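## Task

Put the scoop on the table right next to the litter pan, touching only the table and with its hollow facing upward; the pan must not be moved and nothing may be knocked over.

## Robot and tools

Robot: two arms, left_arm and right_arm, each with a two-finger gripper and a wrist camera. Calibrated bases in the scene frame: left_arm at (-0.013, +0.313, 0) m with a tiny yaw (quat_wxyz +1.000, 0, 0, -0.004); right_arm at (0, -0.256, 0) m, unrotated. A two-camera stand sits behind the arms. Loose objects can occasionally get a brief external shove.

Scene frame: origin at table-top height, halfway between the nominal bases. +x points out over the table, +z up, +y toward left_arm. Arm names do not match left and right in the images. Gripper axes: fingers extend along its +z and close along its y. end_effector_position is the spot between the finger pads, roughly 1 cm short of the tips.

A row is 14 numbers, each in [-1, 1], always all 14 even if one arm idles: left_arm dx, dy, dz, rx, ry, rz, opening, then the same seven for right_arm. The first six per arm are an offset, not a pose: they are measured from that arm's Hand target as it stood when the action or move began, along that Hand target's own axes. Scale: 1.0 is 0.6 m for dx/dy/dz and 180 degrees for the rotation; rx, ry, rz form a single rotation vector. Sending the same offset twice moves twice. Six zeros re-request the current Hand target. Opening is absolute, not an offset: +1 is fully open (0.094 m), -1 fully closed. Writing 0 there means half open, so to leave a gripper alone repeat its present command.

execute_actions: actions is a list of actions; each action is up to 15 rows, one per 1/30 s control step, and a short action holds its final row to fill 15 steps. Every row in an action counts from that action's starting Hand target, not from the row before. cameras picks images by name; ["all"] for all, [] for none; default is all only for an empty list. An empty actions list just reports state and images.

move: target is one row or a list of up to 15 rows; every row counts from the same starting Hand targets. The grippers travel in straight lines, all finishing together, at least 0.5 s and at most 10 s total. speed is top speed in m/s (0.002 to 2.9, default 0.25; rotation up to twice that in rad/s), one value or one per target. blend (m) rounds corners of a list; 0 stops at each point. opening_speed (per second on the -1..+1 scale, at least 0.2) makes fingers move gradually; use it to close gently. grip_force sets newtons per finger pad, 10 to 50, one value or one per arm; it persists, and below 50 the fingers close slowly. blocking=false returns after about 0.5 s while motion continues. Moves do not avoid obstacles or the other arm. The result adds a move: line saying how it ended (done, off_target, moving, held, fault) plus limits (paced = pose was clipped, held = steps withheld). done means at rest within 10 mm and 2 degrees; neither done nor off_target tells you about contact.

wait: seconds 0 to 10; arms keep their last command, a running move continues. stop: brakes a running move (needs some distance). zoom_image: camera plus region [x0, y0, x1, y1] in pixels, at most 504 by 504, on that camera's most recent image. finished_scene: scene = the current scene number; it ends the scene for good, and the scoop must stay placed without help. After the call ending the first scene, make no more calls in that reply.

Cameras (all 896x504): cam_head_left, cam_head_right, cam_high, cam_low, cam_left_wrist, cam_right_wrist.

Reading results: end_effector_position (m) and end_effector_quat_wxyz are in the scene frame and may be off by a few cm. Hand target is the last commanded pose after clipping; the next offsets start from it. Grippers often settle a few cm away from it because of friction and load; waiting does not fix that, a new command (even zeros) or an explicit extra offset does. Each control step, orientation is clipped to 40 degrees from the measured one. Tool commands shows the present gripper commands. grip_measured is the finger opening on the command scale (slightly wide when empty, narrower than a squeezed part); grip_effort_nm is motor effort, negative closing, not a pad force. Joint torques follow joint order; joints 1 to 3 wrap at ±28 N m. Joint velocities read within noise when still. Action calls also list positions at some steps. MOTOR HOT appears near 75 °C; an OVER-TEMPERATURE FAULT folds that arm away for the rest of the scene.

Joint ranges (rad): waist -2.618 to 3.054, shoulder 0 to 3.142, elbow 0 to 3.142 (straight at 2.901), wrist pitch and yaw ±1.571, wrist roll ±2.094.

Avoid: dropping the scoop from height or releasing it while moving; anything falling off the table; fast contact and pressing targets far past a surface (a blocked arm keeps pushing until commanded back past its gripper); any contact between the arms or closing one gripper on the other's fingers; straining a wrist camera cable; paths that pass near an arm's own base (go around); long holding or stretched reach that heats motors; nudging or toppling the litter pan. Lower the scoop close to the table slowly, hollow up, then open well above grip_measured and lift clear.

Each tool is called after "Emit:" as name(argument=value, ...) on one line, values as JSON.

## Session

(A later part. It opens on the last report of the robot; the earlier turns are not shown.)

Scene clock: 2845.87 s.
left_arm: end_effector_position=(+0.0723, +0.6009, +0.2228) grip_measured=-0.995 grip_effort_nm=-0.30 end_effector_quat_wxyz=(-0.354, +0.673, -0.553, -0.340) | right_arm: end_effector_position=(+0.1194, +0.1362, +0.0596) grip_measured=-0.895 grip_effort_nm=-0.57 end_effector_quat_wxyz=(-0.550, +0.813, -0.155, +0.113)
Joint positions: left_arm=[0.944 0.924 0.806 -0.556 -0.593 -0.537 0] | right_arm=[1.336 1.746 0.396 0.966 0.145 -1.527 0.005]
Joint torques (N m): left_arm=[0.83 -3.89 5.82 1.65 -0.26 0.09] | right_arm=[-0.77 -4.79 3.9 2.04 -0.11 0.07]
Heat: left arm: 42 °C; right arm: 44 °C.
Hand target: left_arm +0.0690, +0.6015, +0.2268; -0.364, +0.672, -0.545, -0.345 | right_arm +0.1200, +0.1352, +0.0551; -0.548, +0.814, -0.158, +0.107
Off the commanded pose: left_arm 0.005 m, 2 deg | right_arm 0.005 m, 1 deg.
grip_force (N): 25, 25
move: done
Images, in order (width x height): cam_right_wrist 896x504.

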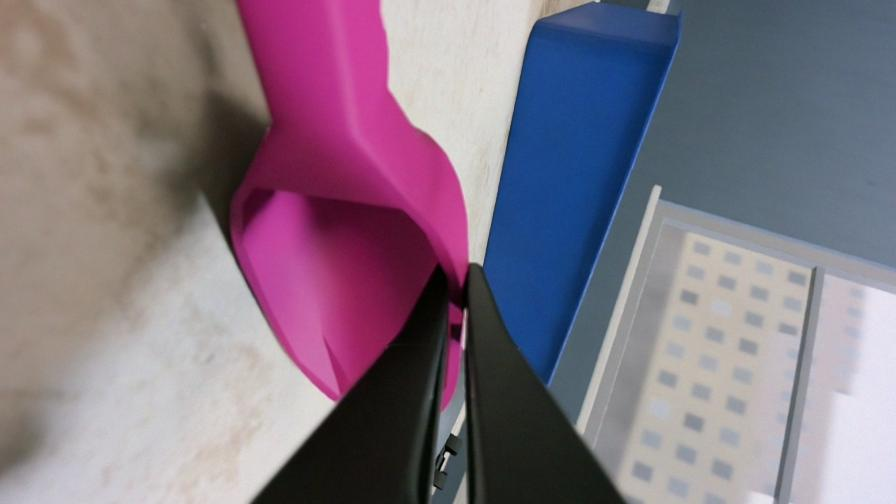

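Emit:
move(target=[[0,0,0,0,0,0,-1,0,-0.0093,-0.0038,0,0,0,-1],[0,0,0,0,0,0,-1,0,-0.0093,-0.0038,0,0,0,-0.3],[0,0,0,0,0,0,-1,0,-0.0093,-0.0538,0,0,0,-0.3],[0,0,0,0,0,0,-1,0,-0.0593,-0.2038,0,0,0,-0.3]], speed=[0.05,0.05,0.06,0.2], blend=[0,0,0.01,0], opening_speed=0.4, cameras=["cam_high", "cam_right_wrist"])

Scene clock: 2858.20 s.
left_arm: end_effector_position=(+0.0723, +0.6009, +0.2228) grip_measured=-0.995 grip_effort_nm=-0.30 end_effector_quat_wxyz=(-0.354, +0.673, -0.553, -0.340) | right_arm: end_effector_position=(+0.0830, +0.0340, +0.1143) grip_measured=-0.302 grip_effort_nm=0.11 end_effector_quat_wxyz=(-0.527, +0.828, -0.151, +0.115)
Joint positions: left_arm=[0.944 0.924 0.806 -0.556 -0.593 -0.537 0] | right_arm=[1.419 0.832 0.211 0.179 0.22 -1.501 0.033]
Joint torques (N m): left_arm=[0.84 -3.86 5.79 1.65 -0.26 0.1] | right_arm=[0.64 -1.54 9.99 1.91 0.08 0.17]
Heat: left arm: 42 °C; right arm: 43 °C.
Hand target: left_arm +0.0690, +0.6015, +0.2268; -0.364, +0.672, -0.545, -0.345 | right_arm +0.0825, +0.0425, +0.1341; -0.549, +0.814, -0.158, +0.107
Off the commanded pose: left_arm 0.005 m, 2 deg | right_arm 0.021 m, 3 deg.
grip_force (N): 25, 25
move: off_target (right_arm)
Images, in order (width x height): cam_high 896x504, cam_right_wrist 896x504.

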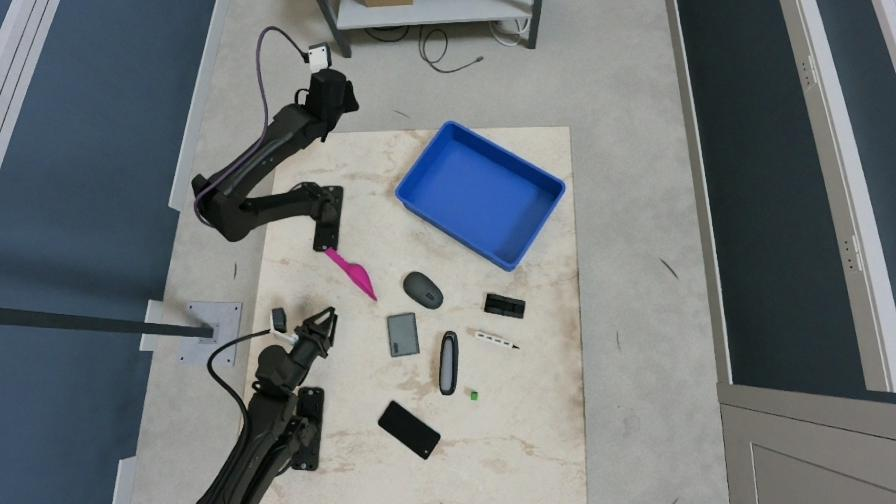

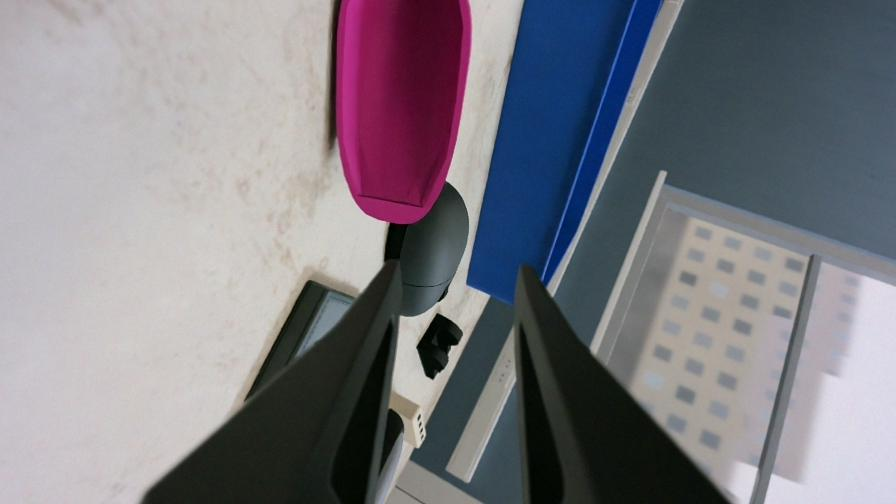

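Emit:
zoom_image(camera="cam_high", region=[300, 230, 400, 310])

Scaled by 5.040.

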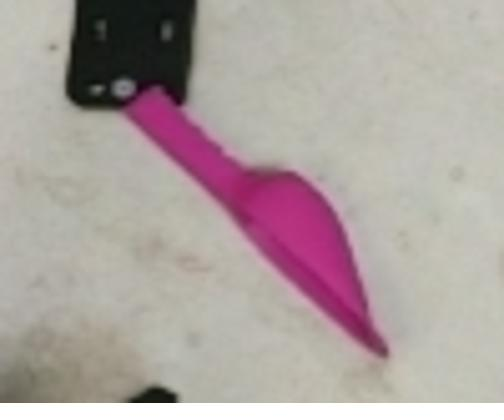

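Emit:
move(target=[0,0,0,0,0,0,-1,-0.0503,0.0148,0.0593,0,0.1159,0.0469,-0.15], speed=0.3, grip_force=50, cameras=["cam_right_wrist"])

Scene clock: 2904.83 s.
left_arm: end_effector_position=(+0.0723, +0.6009, +0.2228) grip_measured=-0.995 grip_effort_nm=-0.29 end_effector_quat_wxyz=(-0.354, +0.673, -0.553, -0.340) | right_arm: end_effector_position=(+0.0682, +0.0723, +0.1019) grip_measured=-0.152 grip_effort_nm=0.11 end_effector_quat_wxyz=(-0.503, +0.779, -0.301, +0.221)
Joint positions: left_arm=[0.944 0.924 0.806 -0.556 -0.593 -0.537 0] | right_arm=[1.792 1.365 0.439 0.248 0.887 -1.059 0.04]
Joint torques (N m): left_arm=[0.91 -3.84 5.85 1.64 -0.26 0.1] | right_arm=[0.68 -3.44 8.49 1.58 0.46 0.18]
Heat: left arm: 42 °C; right arm: 44 °C.
Hand target: left_arm +0.0690, +0.6015, +0.2268; -0.364, +0.672, -0.545, -0.345 | right_arm +0.0657, +0.0813, +0.1125; -0.517, +0.767, -0.314, +0.212
Off the commanded pose: left_arm 0.005 m, 2 deg | right_arm 0.014 m, 3 deg.
move: off_target (right_arm)
Images, in order (width x height): cam_right_wrist 896x504.

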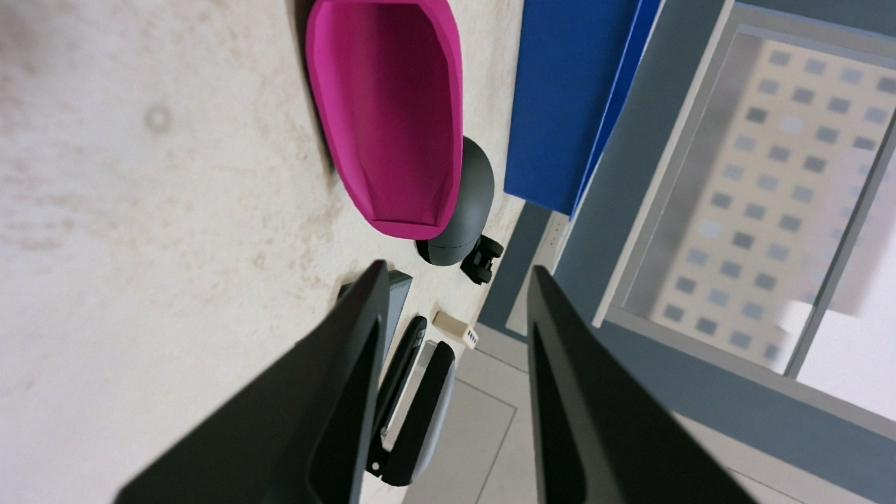

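Emit:
move(target=[[0,0,0,0,0,0,-1,-0.0047,0.0024,0.1829,0,0,0,-0.15],[0,0,0,0,0,0,-1,-0.0047,0.0024,0.1829,0,0,0,-1]], speed=0.12, opening_speed=0.5, grip_force=30, cameras=["cam_right_wrist"])

Scene clock: 2916.73 s.
left_arm: end_effector_position=(+0.0723, +0.6009, +0.2228) grip_measured=-0.995 grip_effort_nm=-0.29 end_effector_quat_wxyz=(-0.354, +0.673, -0.553, -0.340) | right_arm: end_effector_position=(+0.1323, +0.1445, +0.0617) grip_measured=-0.896 grip_effort_nm=-0.62 end_effector_quat_wxyz=(-0.500, +0.780, -0.306, +0.220)
Joint positions: left_arm=[0.944 0.924 0.806 -0.556 -0.593 -0.537 0] | right_arm=[1.513 1.793 0.597 0.662 0.657 -1.265 0.005]
Joint torques (N m): left_arm=[0.85 -3.84 5.82 1.64 -0.28 0.09] | right_arm=[-0.47 -5.91 7.06 2 0.14 0.06]
Heat: left arm: 42 °C; right arm: 43 °C.
Hand target: left_arm +0.0690, +0.6015, +0.2268; -0.364, +0.672, -0.545, -0.345 | right_arm +0.1346, +0.1554, +0.0699; -0.517, +0.767, -0.314, +0.212
Off the commanded pose: left_arm 0.005 m, 2 deg | right_arm 0.014 m, 3 deg.
grip_force (N): 30, 30
move: off_target (right_arm); target 2's new opening was sent with right_arm's hand 0.014 m and 3 deg from that target
Images, in order (width x height): cam_right_wrist 896x504.

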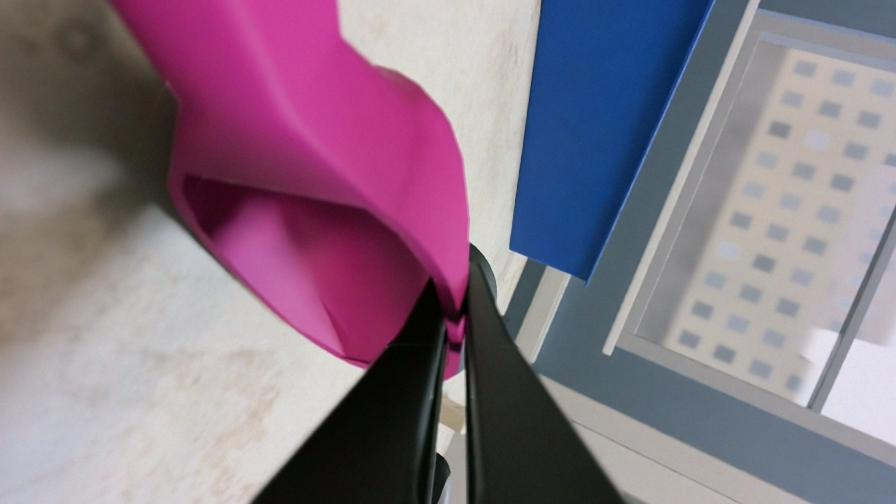

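Emit:
move(target=[[0,0,0,0,0,0,-1,0,-0.139,-0.0563,0,0,0,-1],[0,0,0,0,0,0,-1,0.0826,-0.12,-0.0367,-0.4005,0.1687,0.3175,-1],[0,0,0,0,0,0,-1,0.1435,-0.1332,0.0847,-0.2409,0.3449,0.6494,-1],[0,0,0,0,0,0,-1,0.176,-0.124,0.1731,-0.0111,0.4649,0.8755,-1]], speed=[0.2,0.35,0.35,0.35], blend=[0.02,0.03,0.03,0], cameras=["cam_high", "cam_right_wrist"])

Scene clock: 2946.80 s.
left_arm: end_effector_position=(+0.0724, +0.6009, +0.2229) grip_measured=-0.995 grip_effort_nm=-0.30 end_effector_quat_wxyz=(-0.354, +0.673, -0.553, -0.340) | right_arm: end_effector_position=(+0.2935, +0.1673, +0.1007) grip_measured=-0.897 grip_effort_nm=-0.66 end_effector_quat_wxyz=(+0.029, +0.358, +0.928, +0.099)
Joint positions: left_arm=[0.944 0.924 0.806 -0.556 -0.593 -0.537 0] | right_arm=[0.966 2.413 2.378 -1.33 0.011 1.701 0.005]
Joint torques (N m): left_arm=[0.77 -3.77 5.82 1.66 -0.26 0.1] | right_arm=[0.47 -11.3 8.9 0.56 0.26 0.03]
Heat: left arm: 42 °C; right arm: 42 °C.
Hand target: left_arm +0.0690, +0.6015, +0.2269; -0.364, +0.672, -0.545, -0.345 | right_arm +0.2969, +0.1699, +0.1000; +0.039, +0.360, +0.927, +0.097
Off the commanded pose: left_arm 0.005 m, 2 deg | right_arm 0.004 m, 1 deg.
grip_force (N): 30, 30
move: done
Images, in order (width x height): cam_high 896x504, cam_right_wrist 896x504.

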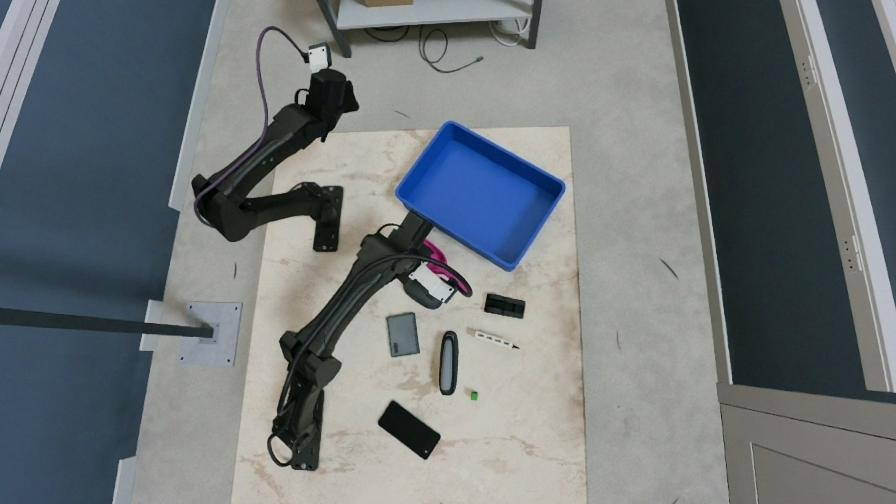

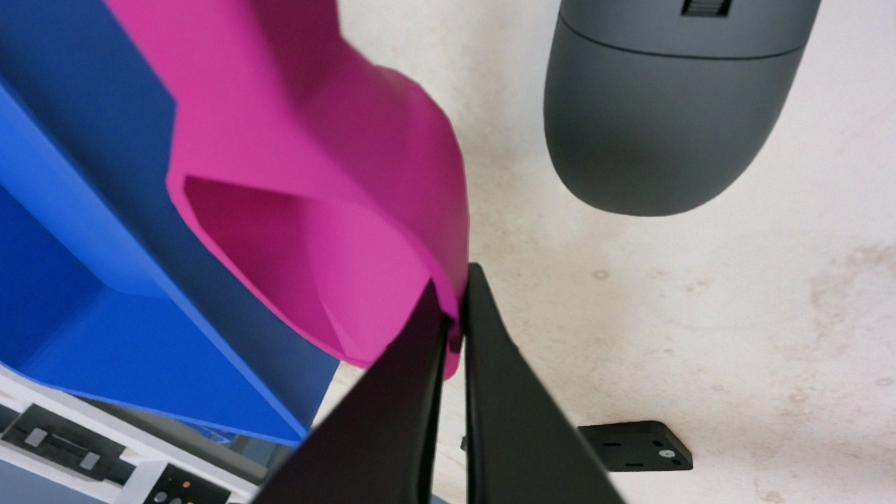

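Emit:
move(target=[[0,0,0,0,0,0,-1,0.0085,0.027,0.0944,0,0,0,-1],[0,0,0,0,0,0,-1,0.0107,0.0337,0.1349,0,0,0,-1]], speed=[0.15,0.05], blend=[0.01,0], cameras=["cam_high", "cam_right_wrist", "cam_head_left"])

Scene clock: 2964.63 s.
left_arm: end_effector_position=(+0.0724, +0.6009, +0.2229) grip_measured=-0.995 grip_effort_nm=-0.30 end_effector_quat_wxyz=(-0.354, +0.673, -0.553, -0.340) | right_arm: end_effector_position=(+0.3133, +0.1954, +0.0293) grip_measured=-0.897 grip_effort_nm=-0.66 end_effector_quat_wxyz=(+0.029, +0.360, +0.928, +0.094)
Joint positions: left_arm=[0.944 0.924 0.806 -0.556 -0.593 -0.537 0] | right_arm=[0.966 2.627 2.491 -1.24 0.012 1.704 0.005]
Joint torques (N m): left_arm=[0.8 -3.9 5.87 1.64 -0.28 0.09] | right_arm=[0.68 -12.05 8.75 0.76 0.23 0.04]
Heat: left arm: 42 °C; right arm: 42 °C.
Hand target: left_arm +0.0690, +0.6015, +0.2269; -0.364, +0.672, -0.545, -0.345 | right_arm +0.3170, +0.2012, +0.0251; +0.039, +0.360, +0.927, +0.097
Off the commanded pose: left_arm 0.005 m, 2 deg | right_arm 0.008 m, 1 deg.
grip_force (N): 30, 30
move: done
Images, in order (width x height): cam_head_left 896x504, cam_high 896x504, cam_right_wrist 896x504.

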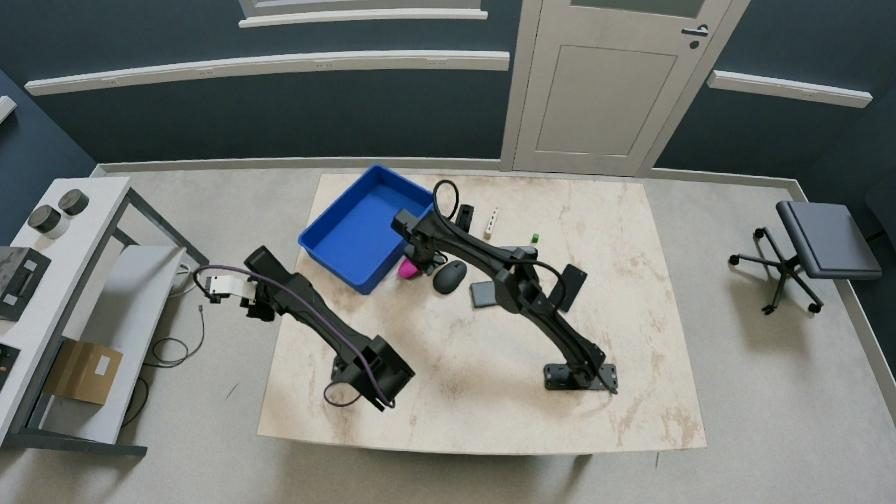

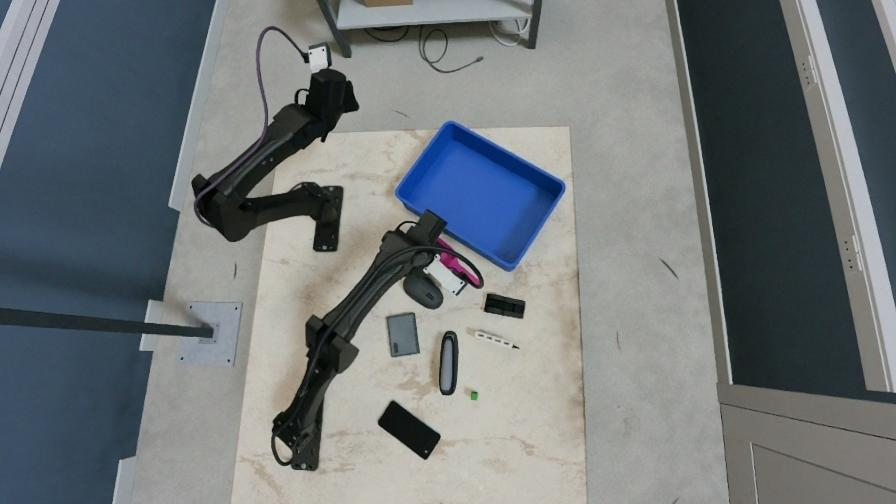

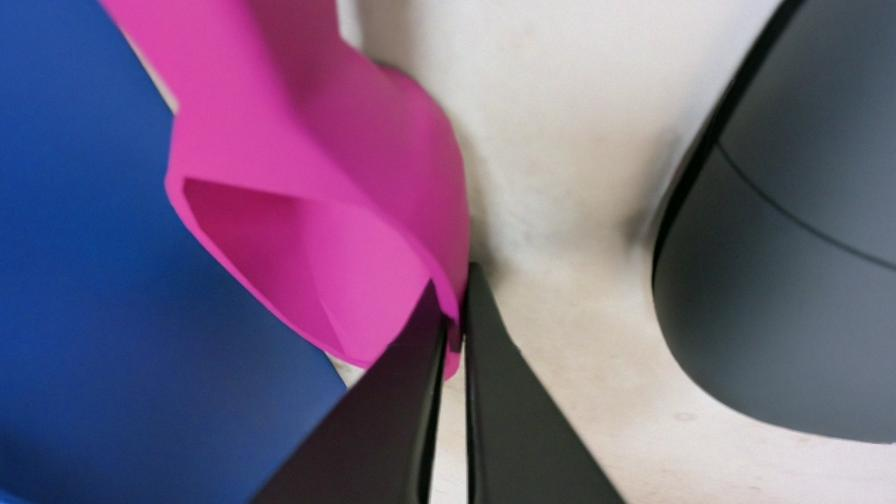

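Emit:
move(target=[0,0,0,0,0,0,-1,0,-0.0028,0.013,0,0,0,-1], speed=0.04)

Scene clock: 2973.27 s.
left_arm: end_effector_position=(+0.0724, +0.6009, +0.2229) grip_measured=-0.995 grip_effort_nm=-0.30 end_effector_quat_wxyz=(-0.354, +0.673, -0.553, -0.340) | right_arm: end_effector_position=(+0.3165, +0.2000, +0.0291) grip_measured=-0.897 grip_effort_nm=-0.66 end_effector_quat_wxyz=(+0.031, +0.359, +0.927, +0.105)
Joint positions: left_arm=[0.944 0.924 0.806 -0.556 -0.593 -0.537 0] | right_arm=[0.966 2.627 2.486 -1.212 0.012 1.704 0.005]
Joint torques (N m): left_arm=[0.84 -3.85 5.82 1.65 -0.25 0.1] | right_arm=[0.68 -12.34 6.16 0.84 0.23 0.04]
Heat: left arm: 42 °C; right arm: 43 °C.
Hand target: left_arm +0.0690, +0.6015, +0.2269; -0.364, +0.672, -0.545, -0.345 | right_arm +0.3170, +0.2012, +0.0171; +0.039, +0.360, +0.927, +0.097
Off the commanded pose: left_arm 0.005 m, 2 deg | right_arm 0.012 m, 1 deg.
grip_force (N): 30, 30
move: off_target (right_arm)

Emit:
move(target=[[0,0,0,0,0,0,-1,0,0.0035,-0.0163,0,0,0,-1],[0,0,0,0,0,0,-1,0,0.0035,-0.0163,0,0,0,-0.5],[0,0,0,0,0,0,-1,0,0.0035,-0.0996,0,0,0,-0.5],[0,0,0,0,0,0,-1,-0.0142,-0.056,-0.1985,0,0,0,-0.5]], speed=[0.05,0.05,0.07,0.25], blend=[0,0,0.01,0], opening_speed=0.4, cameras=["cam_high", "cam_right_wrist"])

Scene clock: 2988.27 s.
left_arm: end_effector_position=(+0.0724, +0.6009, +0.2229) grip_measured=-0.995 grip_effort_nm=-0.30 end_effector_quat_wxyz=(-0.354, +0.673, -0.553, -0.340) | right_arm: end_effector_position=(+0.2820, +0.1521, +0.1090) grip_measured=-0.502 grip_effort_nm=0.11 end_effector_quat_wxyz=(+0.026, +0.360, +0.929, +0.078)
Joint positions: left_arm=[0.944 0.924 0.806 -0.556 -0.593 -0.537 0] | right_arm=[0.969 2.365 2.335 -1.377 0.014 1.706 0.023]
Joint torques (N m): left_arm=[0.85 -3.84 5.82 1.65 -0.26 0.09] | right_arm=[0.34 -15.98 5.97 0.67 0.22 0.02]
Heat: left arm: 42 °C; right arm: 44 °C.
Hand target: left_arm +0.0690, +0.6015, +0.2269; -0.364, +0.672, -0.545, -0.345 | right_arm +0.2842, +0.1530, +0.1266; +0.039, +0.360, +0.927, +0.097
Off the commanded pose: left_arm 0.005 m, 2 deg | right_arm 0.018 m, 3 deg.
grip_force (N): 30, 30
move: off_target (right_arm)
Images, in order (width x height): cam_high 896x504, cam_right_wrist 896x504.

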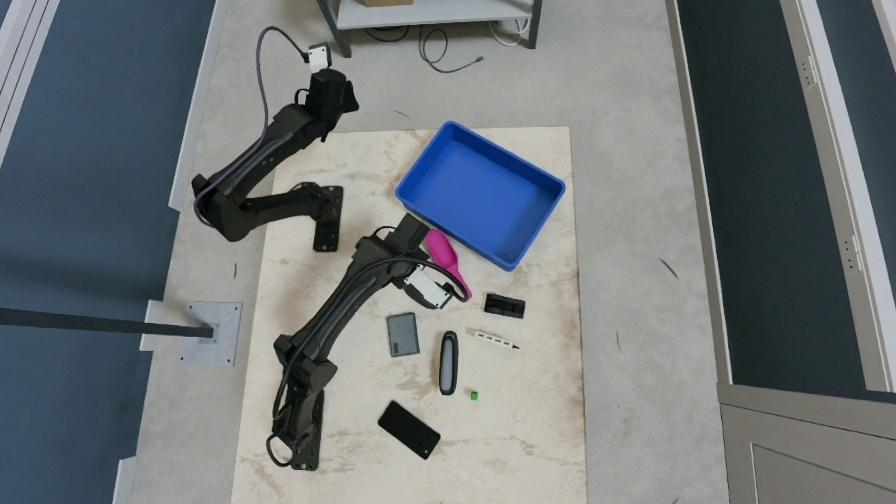

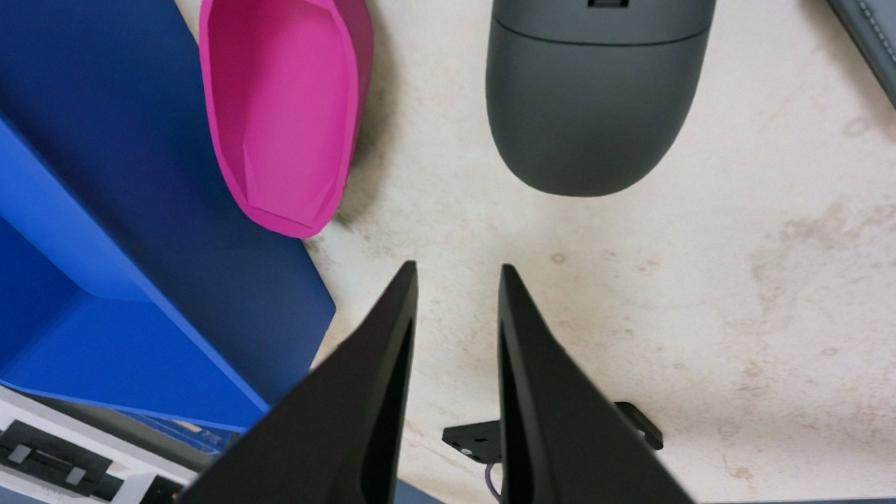

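Emit:
zoom_image(camera="cam_high", region=[400, 200, 500, 310])

Scaled by 4.582.

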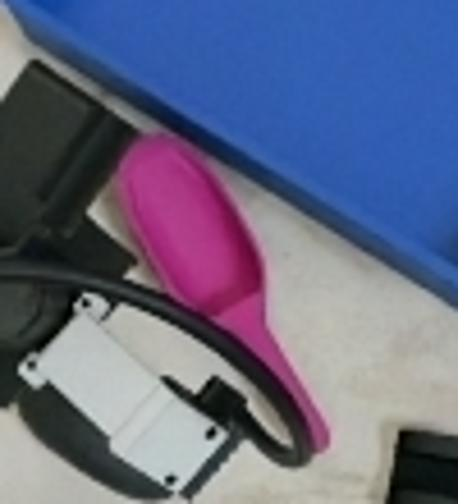

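Emit:
move(target=[0,0,0,0,0,0,-1,-0.036,0.0627,0.1072,0.0002,-0.0191,0.0896,-0.3], speed=0.2, cameras=["cam_right_wrist"])

Scene clock: 3018.83 s.
left_arm: end_effector_position=(+0.0724, +0.6009, +0.2229) grip_measured=-0.995 grip_effort_nm=-0.29 end_effector_quat_wxyz=(-0.354, +0.673, -0.553, -0.340) | right_arm: end_effector_position=(+0.3289, +0.1789, +0.0767) grip_measured=-0.302 grip_effort_nm=0.11 end_effector_quat_wxyz=(+0.044, +0.483, +0.869, +0.100)
Joint positions: left_arm=[0.944 0.924 0.806 -0.556 -0.593 -0.537 0] | right_arm=[0.942 2.657 2.74 -1.443 0.063 1.95 0.033]
Joint torques (N m): left_arm=[0.8 -3.75 5.76 1.65 -0.27 0.08] | right_arm=[-0.55 -11.99 8.36 0.51 0.27 0.05]
Heat: left arm: 42 °C; right arm: 43 °C.
Hand target: left_arm +0.0690, +0.6015, +0.2269; -0.364, +0.672, -0.545, -0.345 | right_arm +0.3342, +0.1753, +0.0716; +0.052, +0.490, +0.866, +0.091
Off the commanded pose: left_arm 0.005 m, 2 deg | right_arm 0.008 m, 2 deg.
grip_force (N): 30, 30
move: done
Images, in order (width x height): cam_right_wrist 896x504.

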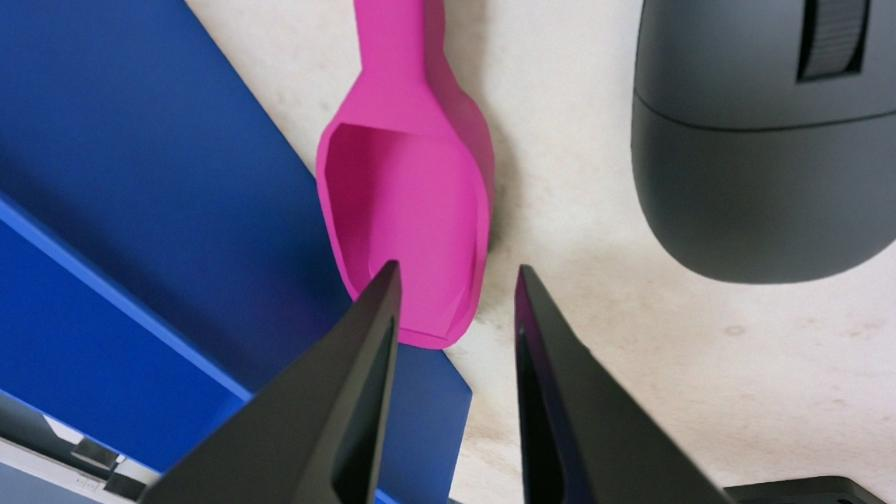

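Emit:
move(target=[[0,0,0,0,0,0,-1,-0.0067,-0.0142,0.068,0,0,0,-0.3],[0,0,0,0,0,0,-1,-0.0067,-0.0142,0.068,0,0,0,-1]], speed=0.08, opening_speed=0.5, grip_force=30, cameras=["cam_right_wrist"])

Scene clock: 3035.20 s.
left_arm: end_effector_position=(+0.0724, +0.6009, +0.2229) grip_measured=-0.995 grip_effort_nm=-0.30 end_effector_quat_wxyz=(-0.354, +0.673, -0.553, -0.340) | right_arm: end_effector_position=(+0.3343, +0.1785, +0.0202) grip_measured=-0.775 grip_effort_nm=-0.63 end_effector_quat_wxyz=(+0.046, +0.487, +0.868, +0.091)
Joint positions: left_arm=[0.944 0.924 0.806 -0.556 -0.593 -0.537 0] | right_arm=[0.935 2.614 2.43 -1.193 0.069 1.951 0.011]
Joint torques (N m): left_arm=[0.92 -3.71 5.87 1.66 -0.25 0.08] | right_arm=[-0.62 -16.62 5.19 0.5 0.2 -0.04]
Heat: left arm: 42 °C; right arm: 44 °C.
Hand target: left_arm +0.0690, +0.6015, +0.2269; -0.364, +0.672, -0.545, -0.345 | right_arm +0.3363, +0.1720, +0.0300; +0.052, +0.490, +0.866, +0.091
Off the commanded pose: left_arm 0.005 m, 2 deg | right_arm 0.012 m, 1 deg.
grip_force (N): 30, 30
move: off_target (right_arm); target 2's new opening was sent with right_arm's hand 0.016 m and 2 deg from that target
Images, in order (width x height): cam_right_wrist 896x504.

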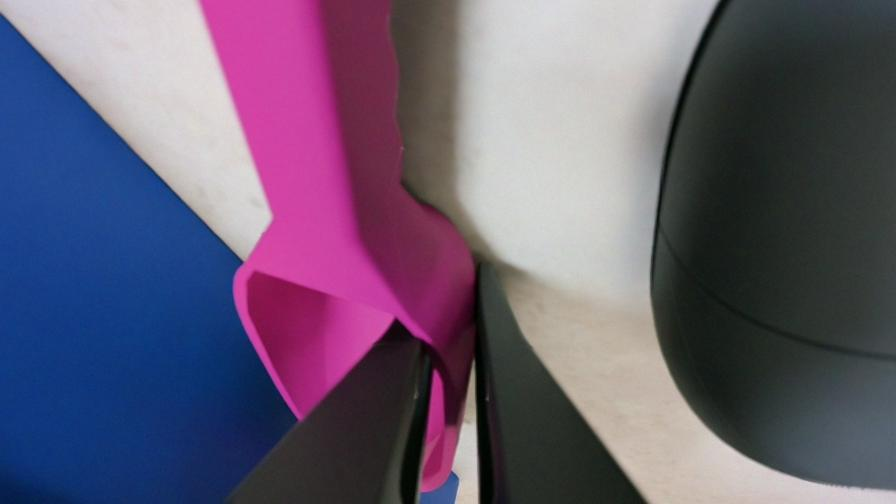

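Emit:
execute_actions(actions=[], cameras=["cam_high", "cam_right_wrist"])

Scene clock: 3087.30 s.
left_arm: end_effector_position=(+0.0724, +0.6009, +0.2229) grip_measured=-0.995 grip_effort_nm=-0.29 end_effector_quat_wxyz=(-0.354, +0.673, -0.553, -0.340) | right_arm: end_effector_position=(+0.3344, +0.1786, +0.0202) grip_measured=-0.777 grip_effort_nm=-0.66 end_effector_quat_wxyz=(+0.046, +0.487, +0.868, +0.092)
Joint positions: left_arm=[0.944 0.924 0.806 -0.556 -0.593 -0.537 0] | right_arm=[0.935 2.614 2.43 -1.192 0.069 1.951 0.01]
Joint velocities: within noise
Joint torques (N m): left_arm=[0.87 -3.82 5.87 1.64 -0.26 0.1] | right_arm=[-0.59 -16.64 5.15 0.5 0.18 -0.02]
Heat: left arm: 42 °C; right arm: 53 °C.
Hand target: left_arm +0.0690, +0.6015, +0.2269; -0.364, +0.672, -0.545, -0.345 | right_arm +0.3363, +0.1720, +0.0300; +0.052, +0.490, +0.866, +0.091
Tool commands: left_gripper/opening=-1.0 right_gripper/opening=-1.0
Off the commanded pose: left_arm 0.005 m, 2 deg | right_arm 0.012 m, 1 deg.
grip_force (N): 30, 30
Images, in order (width x height): cam_high 896x504, cam_right_wrist 896x504.

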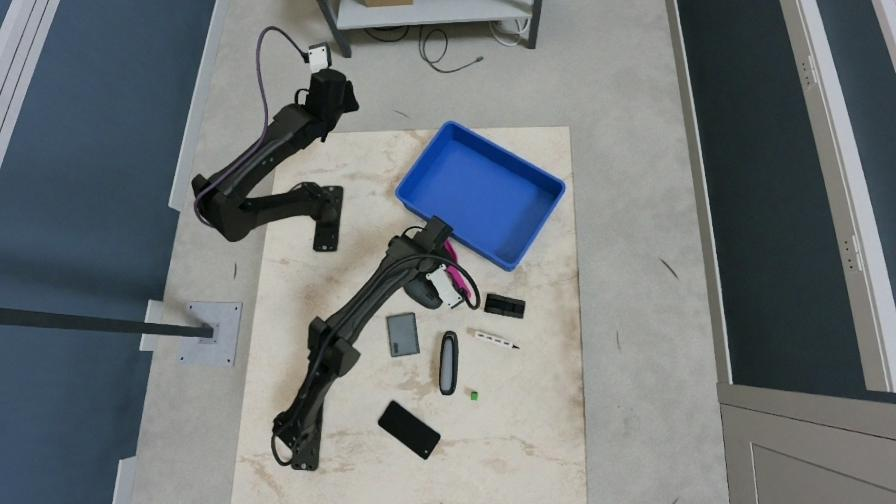

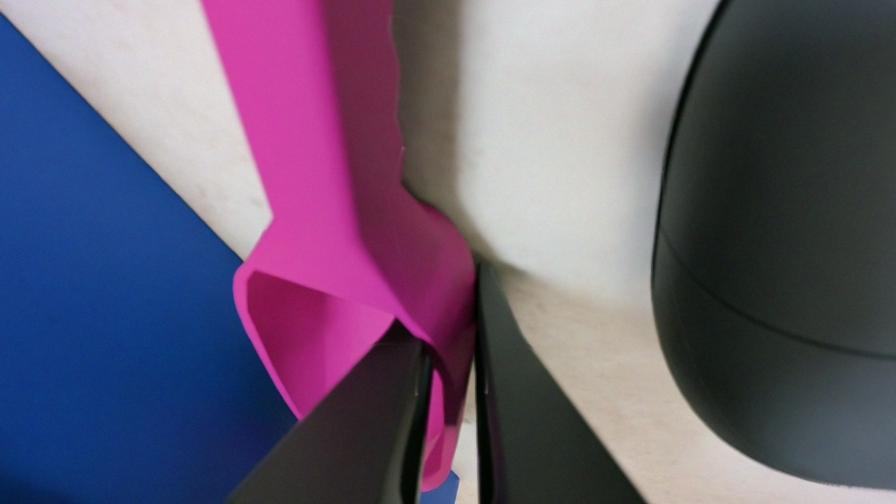

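Emit:
move(target=[0,0,0,0,0,0,-1, 0,0,0,0,0,0,-0.70], opening_speed=0.2, speed=0.05, cameras=["cam_right_wrist"])

Scene clock: 3101.83 s.
left_arm: end_effector_position=(+0.0724, +0.6009, +0.2229) grip_measured=-0.995 grip_effort_nm=-0.30 end_effector_quat_wxyz=(-0.354, +0.673, -0.553, -0.340) | right_arm: end_effector_position=(+0.3337, +0.1774, +0.0184) grip_measured=-0.702 grip_effort_nm=0.10 end_effector_quat_wxyz=(+0.046, +0.487, +0.868, +0.089)
Joint positions: left_arm=[0.944 0.924 0.806 -0.556 -0.593 -0.537 0] | right_arm=[0.935 2.614 2.424 -1.192 0.069 1.951 0.014]
Joint torques (N m): left_arm=[0.8 -3.77 5.85 1.65 -0.26 0.1] | right_arm=[-0.58 -16.75 5.48 0.52 0.15 -0.03]
Heat: left arm: 42 °C; right arm: 53 °C.
Hand target: left_arm +0.0690, +0.6015, +0.2269; -0.364, +0.672, -0.545, -0.345 | right_arm +0.3363, +0.1720, +0.0299; +0.052, +0.490, +0.866, +0.091
Off the commanded pose: left_arm 0.005 m, 2 deg | right_arm 0.013 m, 1 deg.
grip_force (N): 30, 30
move: off_target (right_arm)
Images, in order (width x height): cam_right_wrist 896x504.

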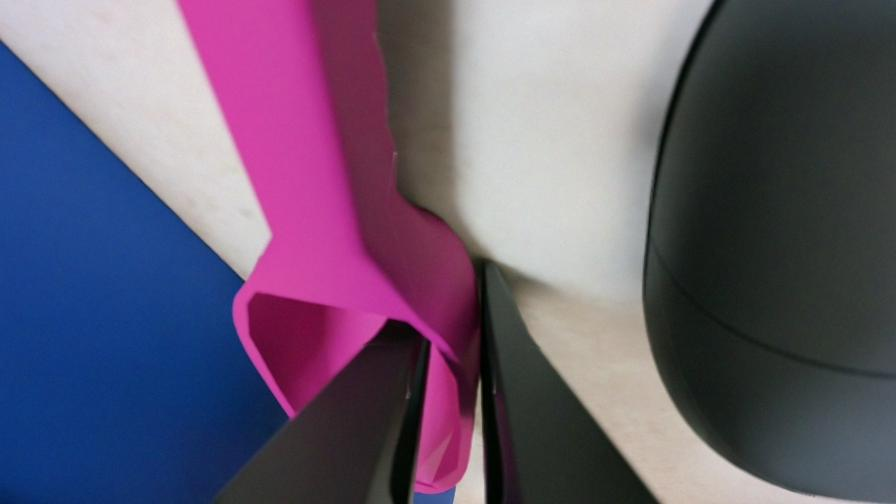

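Emit:
move(target=[0,0,0,0,0,0,-1, 0,0,0,0,0,0,-0.50], opening_speed=0.2, speed=0.05, cameras=["cam_right_wrist"])

Scene clock: 3105.50 s.
left_arm: end_effector_position=(+0.0724, +0.6009, +0.2229) grip_measured=-0.995 grip_effort_nm=-0.30 end_effector_quat_wxyz=(-0.354, +0.673, -0.553, -0.340) | right_arm: end_effector_position=(+0.3331, +0.1766, +0.0171) grip_measured=-0.502 grip_effort_nm=0.11 end_effector_quat_wxyz=(+0.046, +0.487, +0.868, +0.087)
Joint positions: left_arm=[0.944 0.924 0.806 -0.556 -0.593 -0.537 0] | right_arm=[0.935 2.614 2.419 -1.192 0.069 1.951 0.023]
Joint torques (N m): left_arm=[0.84 -3.78 5.87 1.64 -0.28 0.08] | right_arm=[-0.62 -16.75 5.82 0.49 0.17 -0.03]
Heat: left arm: 42 °C; right arm: 54 °C.
Hand target: left_arm +0.0690, +0.6015, +0.2269; -0.364, +0.672, -0.545, -0.345 | right_arm +0.3363, +0.1720, +0.0299; +0.052, +0.490, +0.866, +0.091
Off the commanded pose: left_arm 0.005 m, 2 deg | right_arm 0.014 m, 1 deg.
grip_force (N): 30, 30
move: off_target (right_arm)
Images, in order (width x height): cam_right_wrist 896x504.

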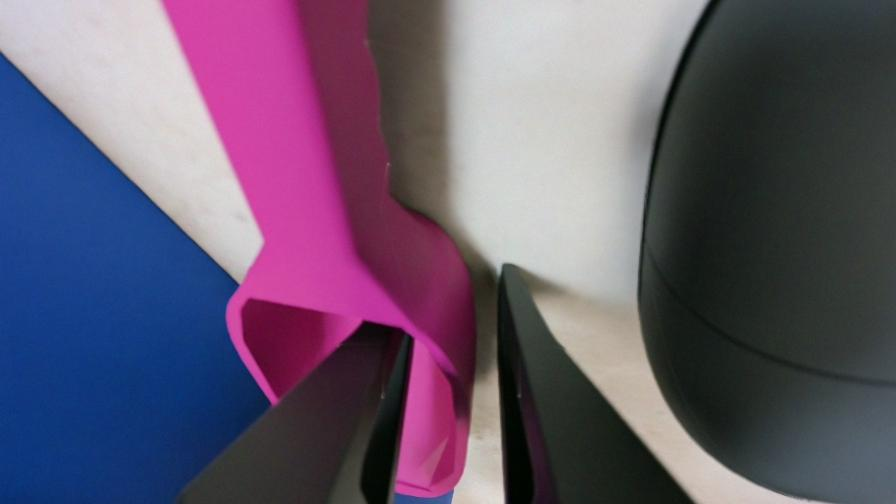

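Emit:
move(target=[[0,0,0,0,0,0,-1, 0,0.0063,-0.0294,0,0,0,-0.50],[0,0,0,0,0,0,-1, 0,0.0063,-0.0294,0,0,0,-1]], opening_speed=0.5, speed=0.06, cameras=["cam_right_wrist"])

Scene clock: 3116.27 s.
left_arm: end_effector_position=(+0.0724, +0.6009, +0.2229) grip_measured=-0.995 grip_effort_nm=-0.30 end_effector_quat_wxyz=(-0.354, +0.673, -0.553, -0.340) | right_arm: end_effector_position=(+0.3292, +0.1714, +0.0315) grip_measured=-0.888 grip_effort_nm=-0.61 end_effector_quat_wxyz=(+0.045, +0.487, +0.869, +0.076)
Joint positions: left_arm=[0.944 0.924 0.806 -0.556 -0.593 -0.537 0] | right_arm=[0.935 2.614 2.48 -1.275 0.069 1.951 0.005]
Joint torques (N m): left_arm=[0.83 -3.79 5.85 1.64 -0.27 0.07] | right_arm=[-0.61 -15.57 8.64 0.46 0.16 -0.03]
Heat: left arm: 42 °C; right arm: 54 °C.
Hand target: left_arm +0.0690, +0.6015, +0.2269; -0.364, +0.672, -0.545, -0.345 | right_arm +0.3363, +0.1720, +0.0480; +0.052, +0.490, +0.866, +0.091
Off the commanded pose: left_arm 0.005 m, 2 deg | right_arm 0.018 m, 2 deg.
grip_force (N): 30, 30
move: off_target (right_arm); target 2's new opening was sent with right_arm's hand 0.018 m and 2 deg from that target
Images, in order (width x height): cam_right_wrist 896x504.

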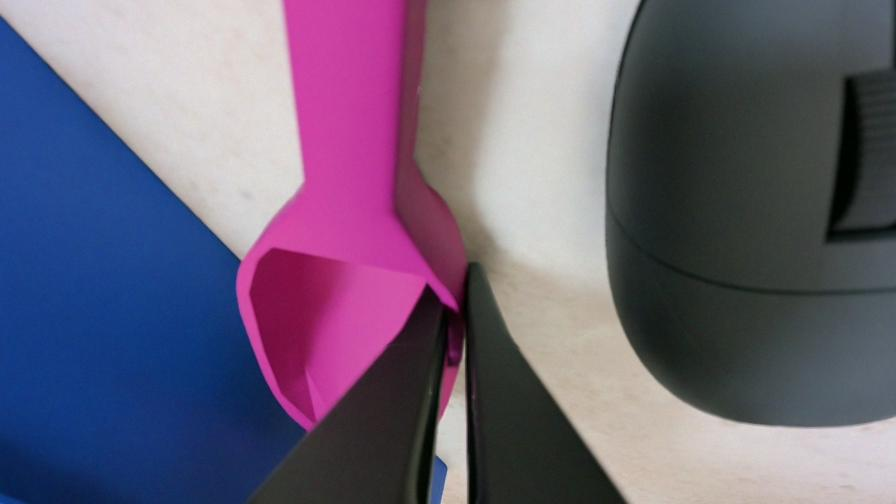

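Emit:
move(target=[0,0,0,0,0,0,-1, 0,0,0,0,0,0,-0.84], opening_speed=0.2, speed=0.05, cameras=["cam_right_wrist"])

Emit:
move(target=[0,0,0,0,0,0,-1, 0,0,0,0,0,0,-0.75], opening_speed=0.2, speed=0.05, cameras=["cam_right_wrist"])

Emit:
move(target=[0,0,0,0,0,0,-1, 0,0,0,0,0,0,-0.5], opening_speed=0.2, speed=0.05, cameras=["cam_right_wrist"])

Scene clock: 3129.97 s.
left_arm: end_effector_position=(+0.0724, +0.6009, +0.2229) grip_measured=-0.995 grip_effort_nm=-0.30 end_effector_quat_wxyz=(-0.354, +0.673, -0.553, -0.340) | right_arm: end_effector_position=(+0.3292, +0.1713, +0.0315) grip_measured=-0.842 grip_effort_nm=0.11 end_effector_quat_wxyz=(+0.045, +0.487, +0.869, +0.076)
Joint positions: left_arm=[0.944 0.924 0.806 -0.556 -0.593 -0.537 0] | right_arm=[0.935 2.614 2.48 -1.275 0.069 1.951 0.007]
Joint torques (N m): left_arm=[0.81 -3.81 5.83 1.64 -0.27 0.08] | right_arm=[-0.65 -15.5 8.55 0.47 0.18 -0.03]
Heat: left arm: 42 °C; right arm: 54 °C.
Hand target: left_arm +0.0690, +0.6015, +0.2269; -0.364, +0.672, -0.545, -0.345 | right_arm +0.3363, +0.1720, +0.0480; +0.052, +0.490, +0.866, +0.091
Off the commanded pose: left_arm 0.005 m, 2 deg | right_arm 0.018 m, 2 deg.
grip_force (N): 30, 30
move: off_target (right_arm)
Images, in order (width x height): cam_right_wrist 896x504.

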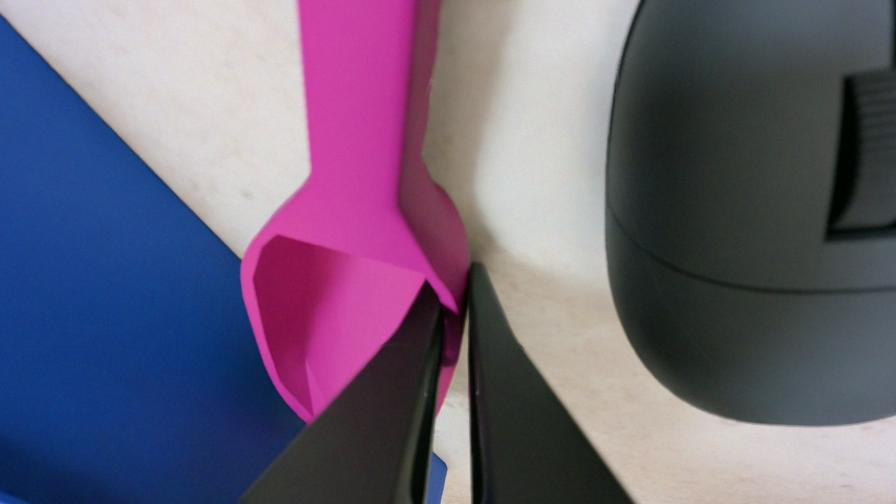

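Scene clock: 3130.63 s.
left_arm: end_effector_position=(+0.0724, +0.6009, +0.2229) grip_measured=-0.995 grip_effort_nm=-0.29 end_effector_quat_wxyz=(-0.354, +0.673, -0.553, -0.340) | right_arm: end_effector_position=(+0.3292, +0.1713, +0.0315) grip_measured=-0.752 grip_effort_nm=0.10 end_effector_quat_wxyz=(+0.045, +0.487, +0.869, +0.076)
Joint positions: left_arm=[0.944 0.924 0.806 -0.556 -0.593 -0.537 0] | right_arm=[0.935 2.614 2.48 -1.275 0.069 1.951 0.012]
Joint velocities: left_arm=[0.002 0.017 -0.051 0.037 -0.007 -0.037 -0.001] | right_arm=[within noise]
Joint torques (N m): left_arm=[0.87 -3.82 5.85 1.63 -0.27 0.1] | right_arm=[-0.62 -15.51 8.58 0.46 0.17 -0.03]
Heat: left arm: 42 °C; right arm: 54 °C.
Hand target: left_arm +0.0690, +0.6015, +0.2269; -0.364, +0.672, -0.545, -0.345 | right_arm +0.3363, +0.1720, +0.0480; +0.052, +0.490, +0.866, +0.091
Off the commanded pose: left_arm 0.005 m, 2 deg | right_arm 0.018 m, 2 deg.
grip_force (N): 30, 30
move: off_target (right_arm)
Images, in order (width x height): cam_right_wrist 896x504.

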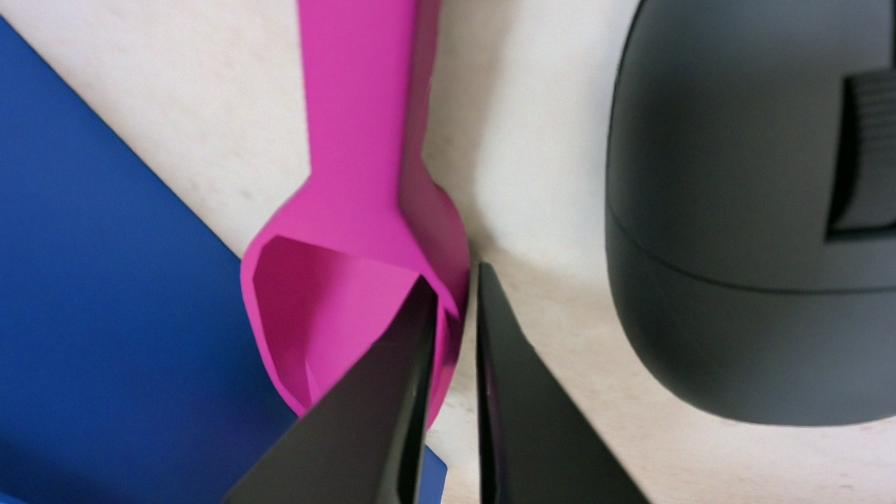

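Scene clock: 3132.10 s.
left_arm: end_effector_position=(+0.0724, +0.6009, +0.2229) grip_measured=-0.995 grip_effort_nm=-0.30 end_effector_quat_wxyz=(-0.354, +0.673, -0.553, -0.340) | right_arm: end_effector_position=(+0.3292, +0.1713, +0.0315) grip_measured=-0.502 grip_effort_nm=0.11 end_effector_quat_wxyz=(+0.045, +0.487, +0.869, +0.076)
Joint positions: left_arm=[0.944 0.924 0.806 -0.556 -0.593 -0.537 0] | right_arm=[0.935 2.614 2.48 -1.275 0.069 1.951 0.023]
Joint torques (N m): left_arm=[0.83 -3.85 5.85 1.65 -0.27 0.09] | right_arm=[-0.64 -15.56 8.59 0.46 0.17 -0.03]
Heat: left arm: 42 °C; right arm: 54 °C.
Hand target: left_arm +0.0690, +0.6015, +0.2269; -0.364, +0.672, -0.545, -0.345 | right_arm +0.3363, +0.1720, +0.0480; +0.052, +0.490, +0.866, +0.091
Off the commanded pose: left_arm 0.005 m, 2 deg | right_arm 0.018 m, 2 deg.
grip_force (N): 30, 30
move: off_target (right_arm)
Images, in order (width x height): cam_right_wrist 896x504.

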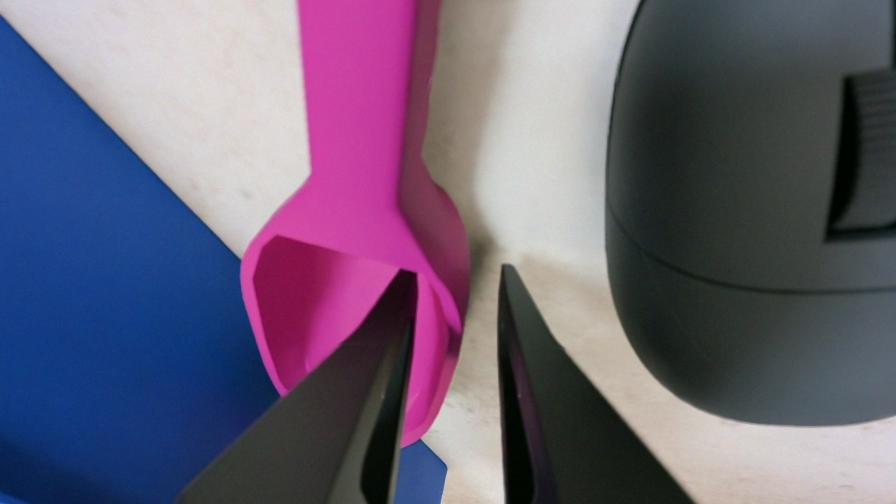

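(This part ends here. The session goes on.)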